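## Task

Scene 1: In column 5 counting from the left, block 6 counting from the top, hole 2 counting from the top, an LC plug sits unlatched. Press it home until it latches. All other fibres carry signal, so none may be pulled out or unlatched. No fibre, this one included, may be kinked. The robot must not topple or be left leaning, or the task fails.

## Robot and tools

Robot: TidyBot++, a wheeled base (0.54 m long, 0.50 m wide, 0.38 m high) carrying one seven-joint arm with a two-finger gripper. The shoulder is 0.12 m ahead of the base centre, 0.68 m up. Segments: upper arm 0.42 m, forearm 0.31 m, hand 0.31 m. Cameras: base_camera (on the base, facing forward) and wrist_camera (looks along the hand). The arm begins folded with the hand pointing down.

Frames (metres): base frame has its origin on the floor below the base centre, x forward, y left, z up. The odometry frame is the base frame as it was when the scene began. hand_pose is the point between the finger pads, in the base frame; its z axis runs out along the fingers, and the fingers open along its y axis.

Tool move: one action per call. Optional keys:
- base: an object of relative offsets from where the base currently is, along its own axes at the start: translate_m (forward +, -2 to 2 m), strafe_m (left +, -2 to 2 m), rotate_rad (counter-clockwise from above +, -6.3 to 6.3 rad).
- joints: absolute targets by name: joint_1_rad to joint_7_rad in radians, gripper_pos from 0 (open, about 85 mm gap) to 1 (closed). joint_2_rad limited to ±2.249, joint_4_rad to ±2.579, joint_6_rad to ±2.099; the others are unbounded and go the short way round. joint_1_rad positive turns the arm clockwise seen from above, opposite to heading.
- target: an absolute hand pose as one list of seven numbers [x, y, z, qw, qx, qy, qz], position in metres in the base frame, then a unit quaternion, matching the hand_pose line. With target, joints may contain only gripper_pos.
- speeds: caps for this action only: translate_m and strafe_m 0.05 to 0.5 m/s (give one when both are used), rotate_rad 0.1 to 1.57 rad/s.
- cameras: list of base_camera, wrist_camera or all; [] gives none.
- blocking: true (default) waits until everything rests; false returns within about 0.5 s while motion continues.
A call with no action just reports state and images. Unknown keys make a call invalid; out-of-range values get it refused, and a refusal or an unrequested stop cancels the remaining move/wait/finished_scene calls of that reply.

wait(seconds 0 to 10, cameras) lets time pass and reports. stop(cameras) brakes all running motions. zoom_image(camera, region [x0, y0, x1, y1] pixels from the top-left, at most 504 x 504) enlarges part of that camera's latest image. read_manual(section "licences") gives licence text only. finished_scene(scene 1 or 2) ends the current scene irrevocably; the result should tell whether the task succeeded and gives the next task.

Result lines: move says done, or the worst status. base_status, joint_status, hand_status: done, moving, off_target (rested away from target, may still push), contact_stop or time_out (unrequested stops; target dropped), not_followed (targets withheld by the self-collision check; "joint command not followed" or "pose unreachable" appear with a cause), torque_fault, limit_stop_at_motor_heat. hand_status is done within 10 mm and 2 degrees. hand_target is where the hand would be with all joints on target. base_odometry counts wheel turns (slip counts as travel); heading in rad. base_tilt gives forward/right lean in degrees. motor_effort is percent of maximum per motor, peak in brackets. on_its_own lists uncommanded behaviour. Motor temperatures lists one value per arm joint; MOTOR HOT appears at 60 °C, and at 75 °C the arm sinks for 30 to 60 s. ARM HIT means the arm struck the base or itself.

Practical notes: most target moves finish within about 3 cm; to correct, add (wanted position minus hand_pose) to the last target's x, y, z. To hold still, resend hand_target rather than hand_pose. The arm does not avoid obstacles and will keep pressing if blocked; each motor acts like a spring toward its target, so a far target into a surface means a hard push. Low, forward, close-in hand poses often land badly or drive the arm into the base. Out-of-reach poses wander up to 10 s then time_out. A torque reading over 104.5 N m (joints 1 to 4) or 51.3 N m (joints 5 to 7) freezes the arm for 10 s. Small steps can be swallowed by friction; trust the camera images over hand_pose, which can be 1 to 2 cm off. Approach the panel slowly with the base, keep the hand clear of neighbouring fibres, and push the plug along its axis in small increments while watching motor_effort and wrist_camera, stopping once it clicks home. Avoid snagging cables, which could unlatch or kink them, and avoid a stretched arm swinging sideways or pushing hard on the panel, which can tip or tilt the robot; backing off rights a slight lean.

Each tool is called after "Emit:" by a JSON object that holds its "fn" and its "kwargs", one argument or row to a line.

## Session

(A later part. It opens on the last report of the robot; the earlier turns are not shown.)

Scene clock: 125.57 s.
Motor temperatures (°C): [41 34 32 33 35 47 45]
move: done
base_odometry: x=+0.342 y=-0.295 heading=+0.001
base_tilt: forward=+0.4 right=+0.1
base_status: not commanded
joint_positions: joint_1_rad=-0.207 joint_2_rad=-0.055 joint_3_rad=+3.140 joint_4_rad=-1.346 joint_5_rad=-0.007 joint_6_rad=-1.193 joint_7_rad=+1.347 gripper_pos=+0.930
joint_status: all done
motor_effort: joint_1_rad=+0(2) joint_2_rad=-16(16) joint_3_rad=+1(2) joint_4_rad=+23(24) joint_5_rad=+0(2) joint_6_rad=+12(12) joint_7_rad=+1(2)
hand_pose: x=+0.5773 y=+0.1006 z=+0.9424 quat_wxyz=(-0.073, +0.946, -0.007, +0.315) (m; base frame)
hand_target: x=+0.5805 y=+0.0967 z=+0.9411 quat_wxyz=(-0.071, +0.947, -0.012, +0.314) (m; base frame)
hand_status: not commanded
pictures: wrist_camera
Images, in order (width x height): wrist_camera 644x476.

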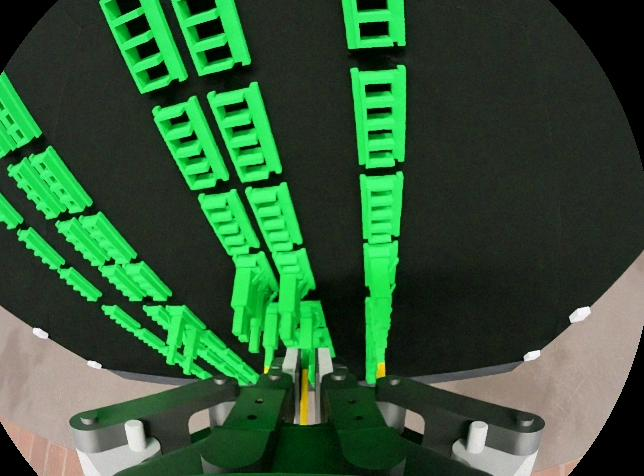

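Emit:
{"fn": "move", "kwargs": {
  "base": {"translate_m": -0.014},
  "speeds": {"translate_m": 0.08},
  "cameras": ["wrist_camera"]
}}

Emit:
{"fn": "zoom_image", "kwargs": {
  "camera": "wrist_camera",
  "region": [260, 300, 320, 360]
}}

Emit:
{"fn": "zoom_image", "kwargs": {
  "camera": "wrist_camera",
  "region": [225, 225, 345, 345]
}}

Scene clock: 127.23 s.
Motor temperatures (°C): [41 34 32 33 35 47 45]
move: done
base_odometry: x=+0.328 y=-0.295 heading=+0.001
base_tilt: forward=+0.4 right=+0.1
base_status: done
joint_positions: joint_1_rad=-0.207 joint_2_rad=-0.055 joint_3_rad=+3.142 joint_4_rad=-1.346 joint_5_rad=-0.007 joint_6_rad=-1.193 joint_7_rad=+1.347 gripper_pos=+0.930
joint_status: not commanded
motor_effort: joint_1_rad=-1(2) joint_2_rad=-19(21) joint_3_rad=+0(1) joint_4_rad=+21(23) joint_5_rad=-1(2) joint_6_rad=+6(12) joint_7_rad=+0(1)
hand_pose: x=+0.5776 y=+0.0995 z=+0.9424 quat_wxyz=(-0.072, +0.946, -0.008, +0.315) (m; base frame)
hand_target: x=+0.5805 y=+0.0967 z=+0.9411 quat_wxyz=(-0.071, +0.947, -0.012, +0.314) (m; base frame)
hand_status: not commanded
pictures: wrist_camera
Images, in order (width x height): wrist_camera 644x476.

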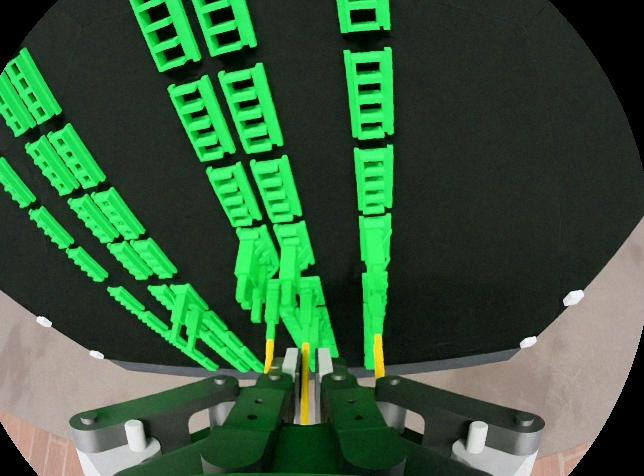

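Scaled by 8.400.

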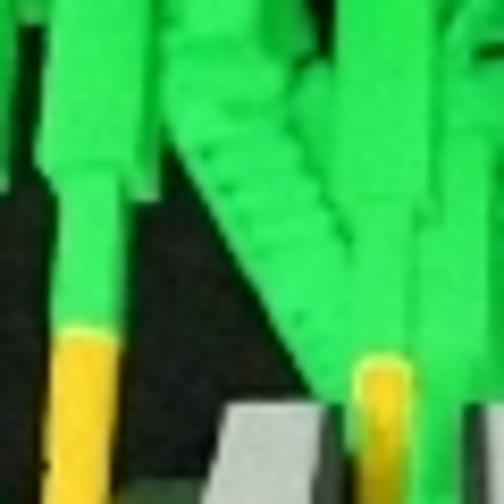

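Scaled by 4.200.

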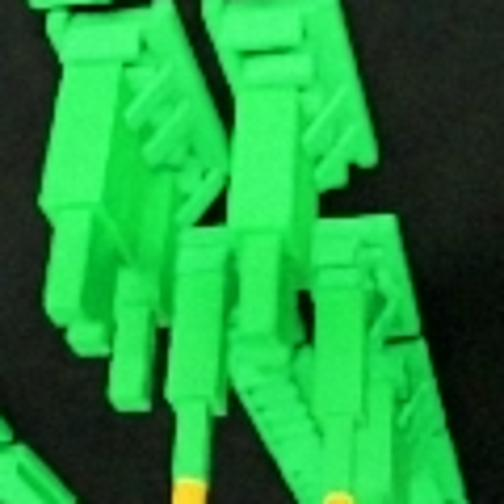

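Emit:
{"fn": "zoom_image", "kwargs": {
  "camera": "wrist_camera",
  "region": [268, 232, 318, 282]
}}

Emit:
{"fn": "zoom_image", "kwargs": {
  "camera": "wrist_camera",
  "region": [286, 272, 336, 322]
}}

Emit:
{"fn": "zoom_image", "kwargs": {
  "camera": "wrist_camera",
  "region": [256, 272, 306, 322]
}}

Emit:
{"fn": "zoom_image", "kwargs": {
  "camera": "wrist_camera",
  "region": [290, 305, 340, 355]
}}

Scaled by 10.080.

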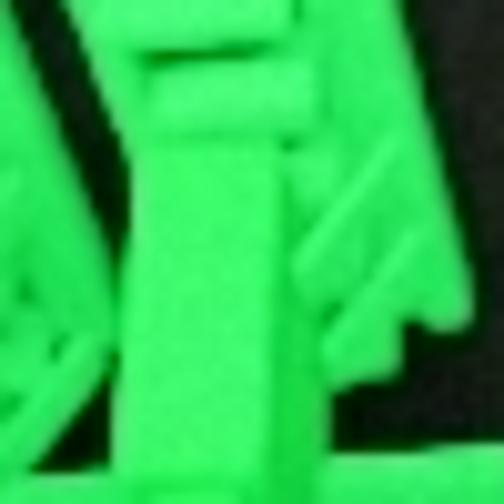

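Scaled by 10.080.

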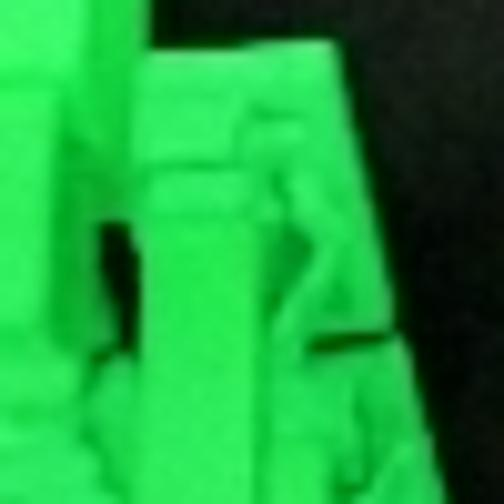

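Scaled by 10.080.

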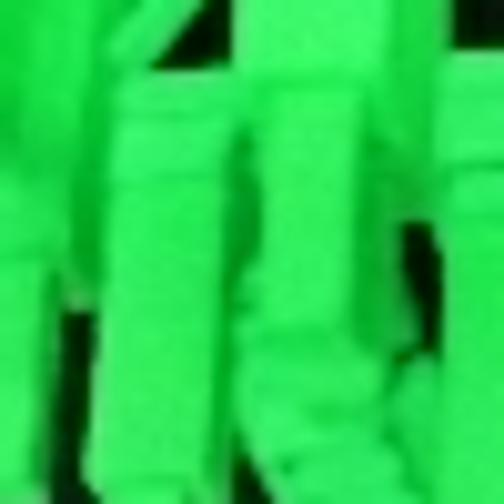

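Scaled by 10.080.

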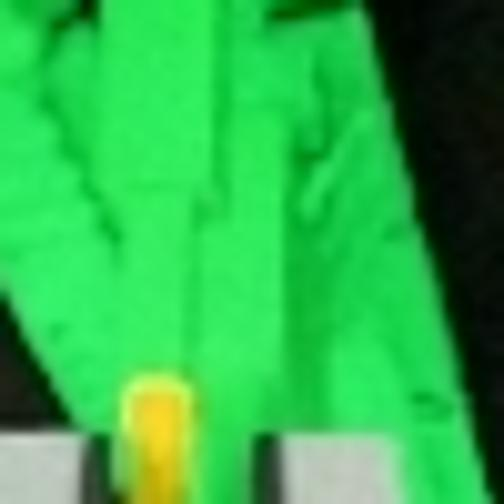

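Emit:
{"fn": "move", "kwargs": {
  "base": {"translate_m": -0.02},
  "speeds": {"translate_m": 0.1},
  "cameras": ["wrist_camera"]
}}

Emit:
{"fn": "zoom_image", "kwargs": {
  "camera": "wrist_camera",
  "region": [225, 215, 365, 355]
}}

Scene clock: 129.03 s.
Motor temperatures (°C): [41 34 32 33 35 47 45]
move: done
base_odometry: x=+0.308 y=-0.295 heading=+0.001
base_tilt: forward=+0.4 right=+0.1
base_status: done
joint_positions: joint_1_rad=-0.207 joint_2_rad=-0.059 joint_3_rad=+3.142 joint_4_rad=-1.346 joint_5_rad=-0.007 joint_6_rad=-1.193 joint_7_rad=+1.347 gripper_pos=+0.930
joint_status: not commanded
motor_effort: joint_1_rad=+1(2) joint_2_rad=-18(22) joint_3_rad=-1(2) joint_4_rad=+21(21) joint_5_rad=-1(1) joint_6_rad=+6(7) joint_7_rad=+0(1)
hand_pose: x=+0.5764 y=+0.0993 z=+0.9446 quat_wxyz=(-0.073, +0.946, -0.008, +0.317) (m; base frame)
hand_target: x=+0.5805 y=+0.0967 z=+0.9411 quat_wxyz=(-0.071, +0.947, -0.012, +0.314) (m; base frame)
hand_status: not commanded
pictures: wrist_camera
Images, in order (width x height): wrist_camera 644x476.

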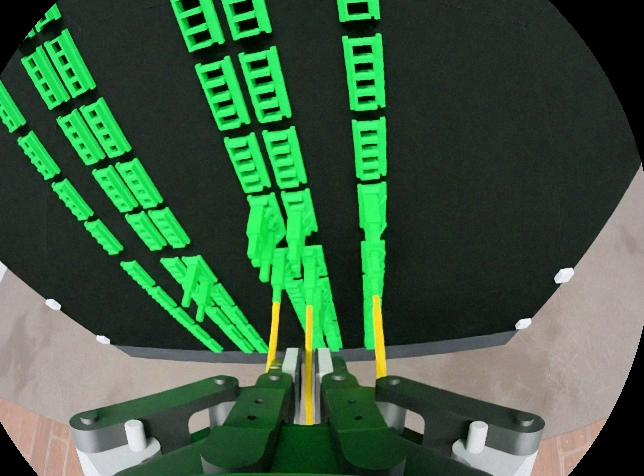

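Scaled by 3.600.

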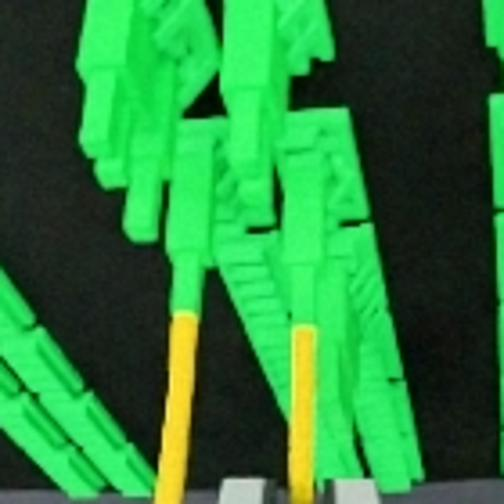

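Emit:
{"fn": "move", "kwargs": {
  "joints": {"joint_2_rad": -0.11},
  "cameras": ["wrist_camera"]
}}

Scene clock: 130.37 s.
Motor temperatures (°C): [41 34 32 33 35 47 45]
move: done
base_odometry: x=+0.308 y=-0.295 heading=+0.001
base_tilt: forward=+0.4 right=+0.1
base_status: not commanded
joint_positions: joint_1_rad=-0.207 joint_2_rad=-0.102 joint_3_rad=+3.142 joint_4_rad=-1.346 joint_5_rad=-0.007 joint_6_rad=-1.193 joint_7_rad=+1.347 gripper_pos=+0.930
joint_status: all done
motor_effort: joint_1_rad=+0(1) joint_2_rad=-17(21) joint_3_rad=+1(1) joint_4_rad=+21(21) joint_5_rad=-1(1) joint_6_rad=+6(7) joint_7_rad=+0(1)
hand_pose: x=+0.5652 y=+0.0969 z=+0.9640 quat_wxyz=(-0.077, +0.939, -0.008, +0.336) (m; base frame)
hand_target: x=+0.5645 y=+0.0934 z=+0.9689 quat_wxyz=(-0.077, +0.936, -0.011, +0.342) (m; base frame)
hand_status: not commanded
pictures: wrist_camera
Images, in order (width x height): wrist_camera 644x476.

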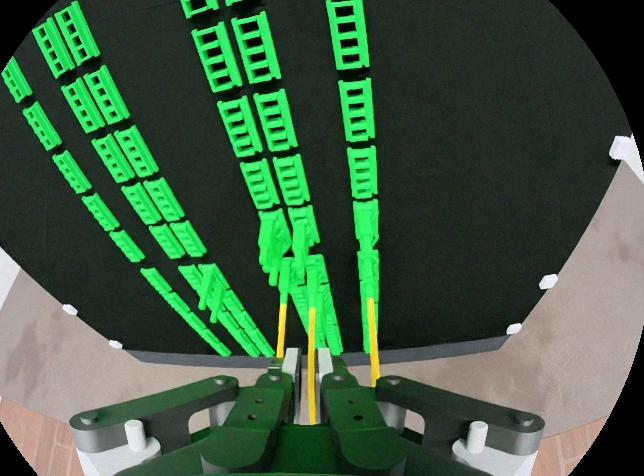

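Emit:
{"fn": "zoom_image", "kwargs": {
  "camera": "wrist_camera",
  "region": [230, 240, 410, 440]
}}

Scaled by 2.520.

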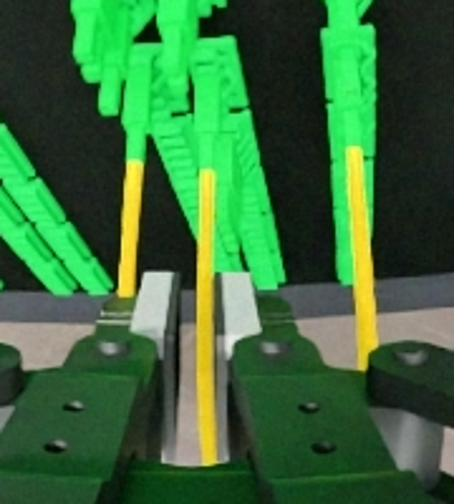

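Emit:
{"fn": "move", "kwargs": {
  "joints": {"joint_2_rad": -0.18},
  "cameras": ["wrist_camera"]
}}

Emit:
{"fn": "zoom_image", "kwargs": {
  "camera": "wrist_camera",
  "region": [230, 240, 410, 440]
}}

Scene clock: 131.53 s.
Motor temperatures (°C): [41 34 32 33 35 47 45]
move: done
base_odometry: x=+0.308 y=-0.295 heading=+0.001
base_tilt: forward=+0.4 right=+0.1
base_status: not commanded
joint_positions: joint_1_rad=-0.207 joint_2_rad=-0.173 joint_3_rad=+3.142 joint_4_rad=-1.346 joint_5_rad=-0.007 joint_6_rad=-1.193 joint_7_rad=+1.347 gripper_pos=+0.930
joint_status: all done
motor_effort: joint_1_rad=-1(1) joint_2_rad=-15(19) joint_3_rad=+0(1) joint_4_rad=+20(21) joint_5_rad=+0(1) joint_6_rad=+7(7) joint_7_rad=+0(1)
hand_pose: x=+0.5443 y=+0.0925 z=+0.9960 quat_wxyz=(-0.084, +0.926, -0.008, +0.369) (m; base frame)
hand_target: x=+0.5437 y=+0.0891 z=+1.0000 quat_wxyz=(-0.084, +0.924, -0.011, +0.374) (m; base frame)
hand_status: not commanded
pictures: wrist_camera
Images, in order (width x height): wrist_camera 644x476.

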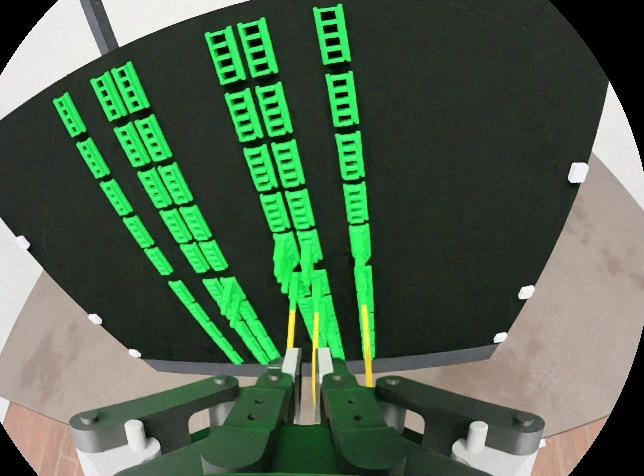

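Scaled by 2.520.

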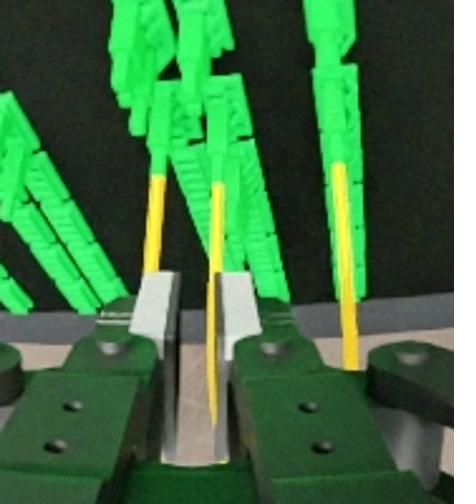

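Emit:
{"fn": "move", "kwargs": {
  "base": {"translate_m": -0.12},
  "speeds": {"translate_m": 0.2},
  "cameras": ["wrist_camera", "base_camera"]
}}

Emit:
{"fn": "zoom_image", "kwargs": {
  "camera": "wrist_camera",
  "region": [230, 190, 430, 400]
}}

Scene clock: 132.97 s.
Motor temperatures (°C): [41 34 32 33 35 47 45]
move: done
base_odometry: x=+0.188 y=-0.295 heading=+0.001
base_tilt: forward=+0.4 right=+0.1
base_status: done
joint_positions: joint_1_rad=-0.207 joint_2_rad=-0.177 joint_3_rad=+3.142 joint_4_rad=-1.346 joint_5_rad=-0.007 joint_6_rad=-1.193 joint_7_rad=+1.347 gripper_pos=+0.930
joint_status: not commanded
motor_effort: joint_1_rad=+0(1) joint_2_rad=-14(19) joint_3_rad=+1(1) joint_4_rad=+20(21) joint_5_rad=-1(1) joint_6_rad=+7(8) joint_7_rad=+1(1)
hand_pose: x=+0.5431 y=+0.0923 z=+0.9976 quat_wxyz=(-0.085, +0.925, -0.008, +0.370) (m; base frame)
hand_target: x=+0.5437 y=+0.0891 z=+1.0000 quat_wxyz=(-0.084, +0.924, -0.011, +0.374) (m; base frame)
hand_status: not commanded
pictures: base_camera, wrist_camera
Images, in order (width x height): base_camera 644x364, wrist_camera 644x476.

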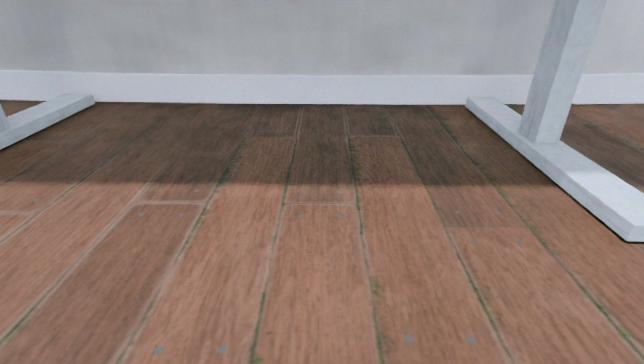

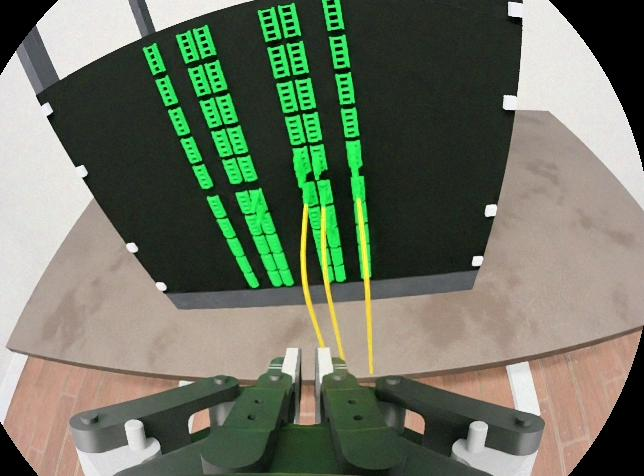

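Scaled by 2.400.

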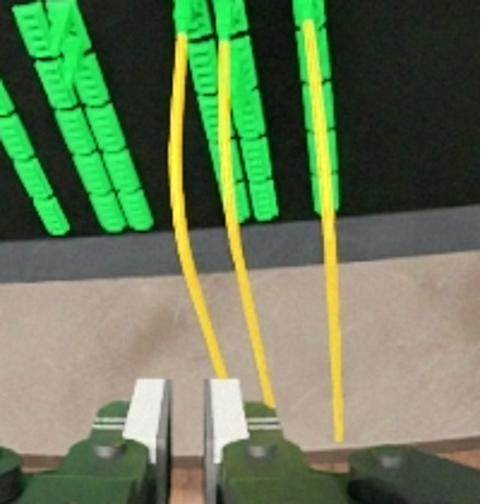

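Emit:
{"fn": "zoom_image", "kwargs": {
  "camera": "wrist_camera",
  "region": [280, 130, 380, 230]
}}

Scaled by 5.040.

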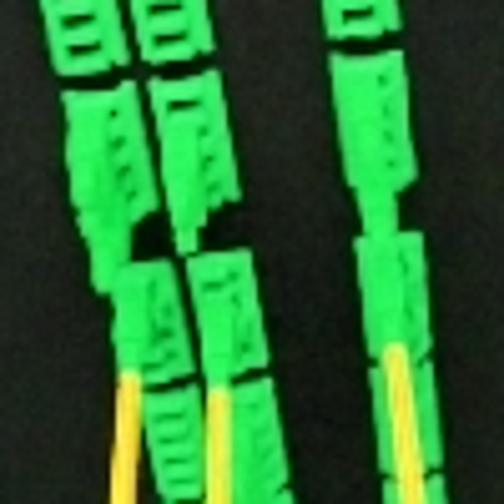

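Emit:
{"fn": "zoom_image", "kwargs": {
  "camera": "wrist_camera",
  "region": [290, 140, 340, 215]
}}

Scaled by 6.720.

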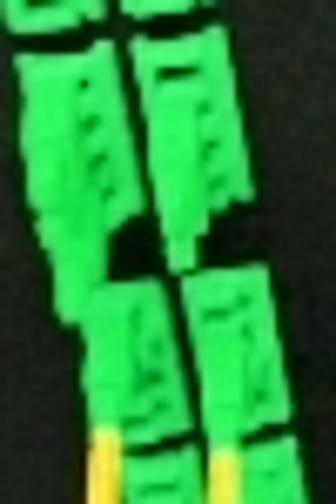

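Emit:
{"fn": "move", "kwargs": {
  "base": {"translate_m": 0.135},
  "speeds": {"translate_m": 0.2},
  "cameras": ["wrist_camera"]
}}

Emit:
{"fn": "zoom_image", "kwargs": {
  "camera": "wrist_camera",
  "region": [270, 200, 350, 280]
}}

Emit:
{"fn": "zoom_image", "kwargs": {
  "camera": "wrist_camera",
  "region": [270, 265, 350, 345]
}}

Scene clock: 136.77 s.
Motor temperatures (°C): [41 34 32 33 35 47 45]
move: done
base_odometry: x=+0.323 y=-0.295 heading=+0.001
base_tilt: forward=+0.4 right=+0.1
base_status: done
joint_positions: joint_1_rad=-0.207 joint_2_rad=-0.180 joint_3_rad=+3.142 joint_4_rad=-1.346 joint_5_rad=-0.007 joint_6_rad=-1.193 joint_7_rad=+1.347 gripper_pos=+0.930
joint_status: not commanded
motor_effort: joint_1_rad=-1(1) joint_2_rad=-13(18) joint_3_rad=+0(2) joint_4_rad=+20(21) joint_5_rad=+0(1) joint_6_rad=+7(8) joint_7_rad=+0(1)
hand_pose: x=+0.5423 y=+0.0920 z=+0.9989 quat_wxyz=(-0.085, +0.924, -0.008, +0.372) (m; base frame)
hand_target: x=+0.5437 y=+0.0891 z=+1.0000 quat_wxyz=(-0.084, +0.924, -0.011, +0.374) (m; base frame)
hand_status: not commanded
pictures: wrist_camera
Images, in order (width x height): wrist_camera 644x476.

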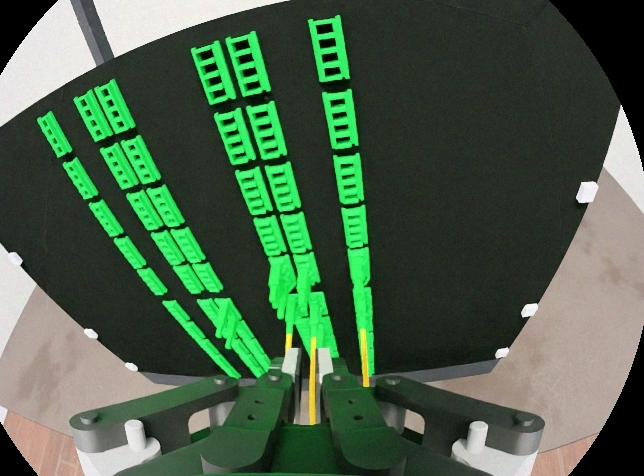

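Scaled by 6.300.

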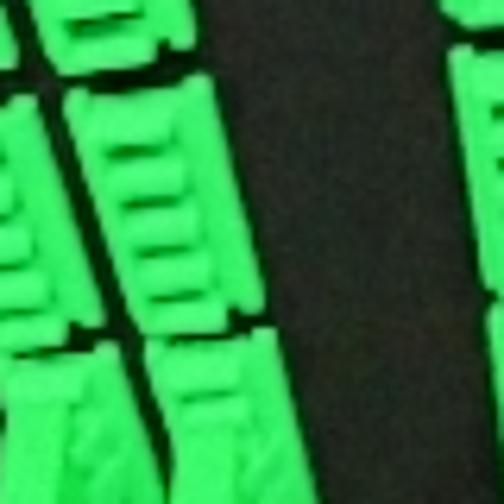

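Scaled by 6.300.

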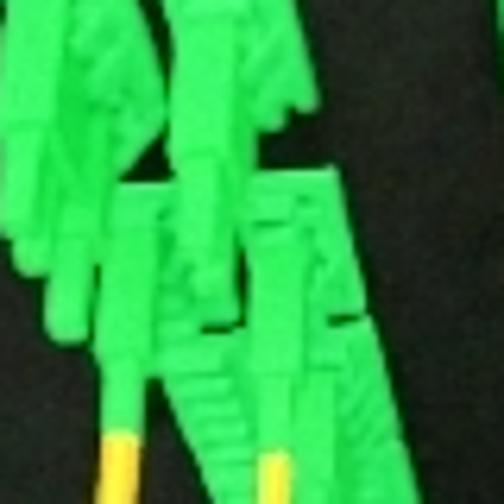

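Emit:
{"fn": "move", "kwargs": {
  "base": {"translate_m": -0.1},
  "speeds": {"translate_m": 0.3},
  "cameras": ["wrist_camera"]
}}

Scene clock: 138.63 s.
Motor temperatures (°C): [41 34 32 33 35 47 45]
move: done
base_odometry: x=+0.223 y=-0.296 heading=+0.001
base_tilt: forward=+0.4 right=+0.1
base_status: done
joint_positions: joint_1_rad=-0.207 joint_2_rad=-0.182 joint_3_rad=+3.142 joint_4_rad=-1.346 joint_5_rad=-0.007 joint_6_rad=-1.193 joint_7_rad=+1.347 gripper_pos=+0.930
joint_status: not commanded
motor_effort: joint_1_rad=-1(2) joint_2_rad=-14(18) joint_3_rad=+1(2) joint_4_rad=+21(21) joint_5_rad=-1(1) joint_6_rad=+7(8) joint_7_rad=+1(1)
hand_pose: x=+0.5416 y=+0.0917 z=+0.9999 quat_wxyz=(-0.085, +0.924, -0.008, +0.373) (m; base frame)
hand_target: x=+0.5437 y=+0.0891 z=+1.0000 quat_wxyz=(-0.084, +0.924, -0.011, +0.374) (m; base frame)
hand_status: not commanded
pictures: wrist_camera
Images, in order (width x height): wrist_camera 644x476.

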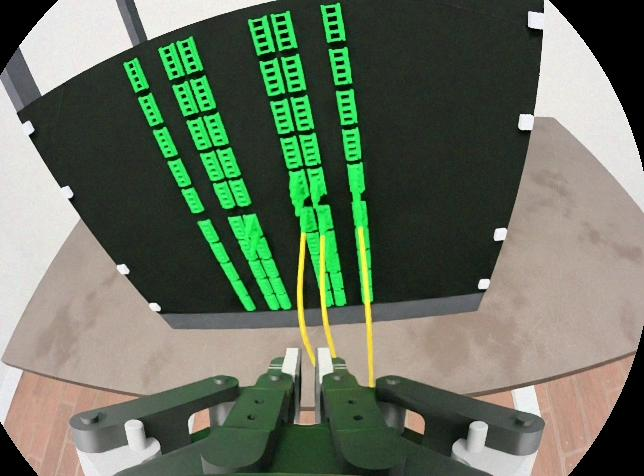

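Emit:
{"fn": "finished_scene", "kwargs": {
  "scene": 1
}}

The scene is finished: the task was done.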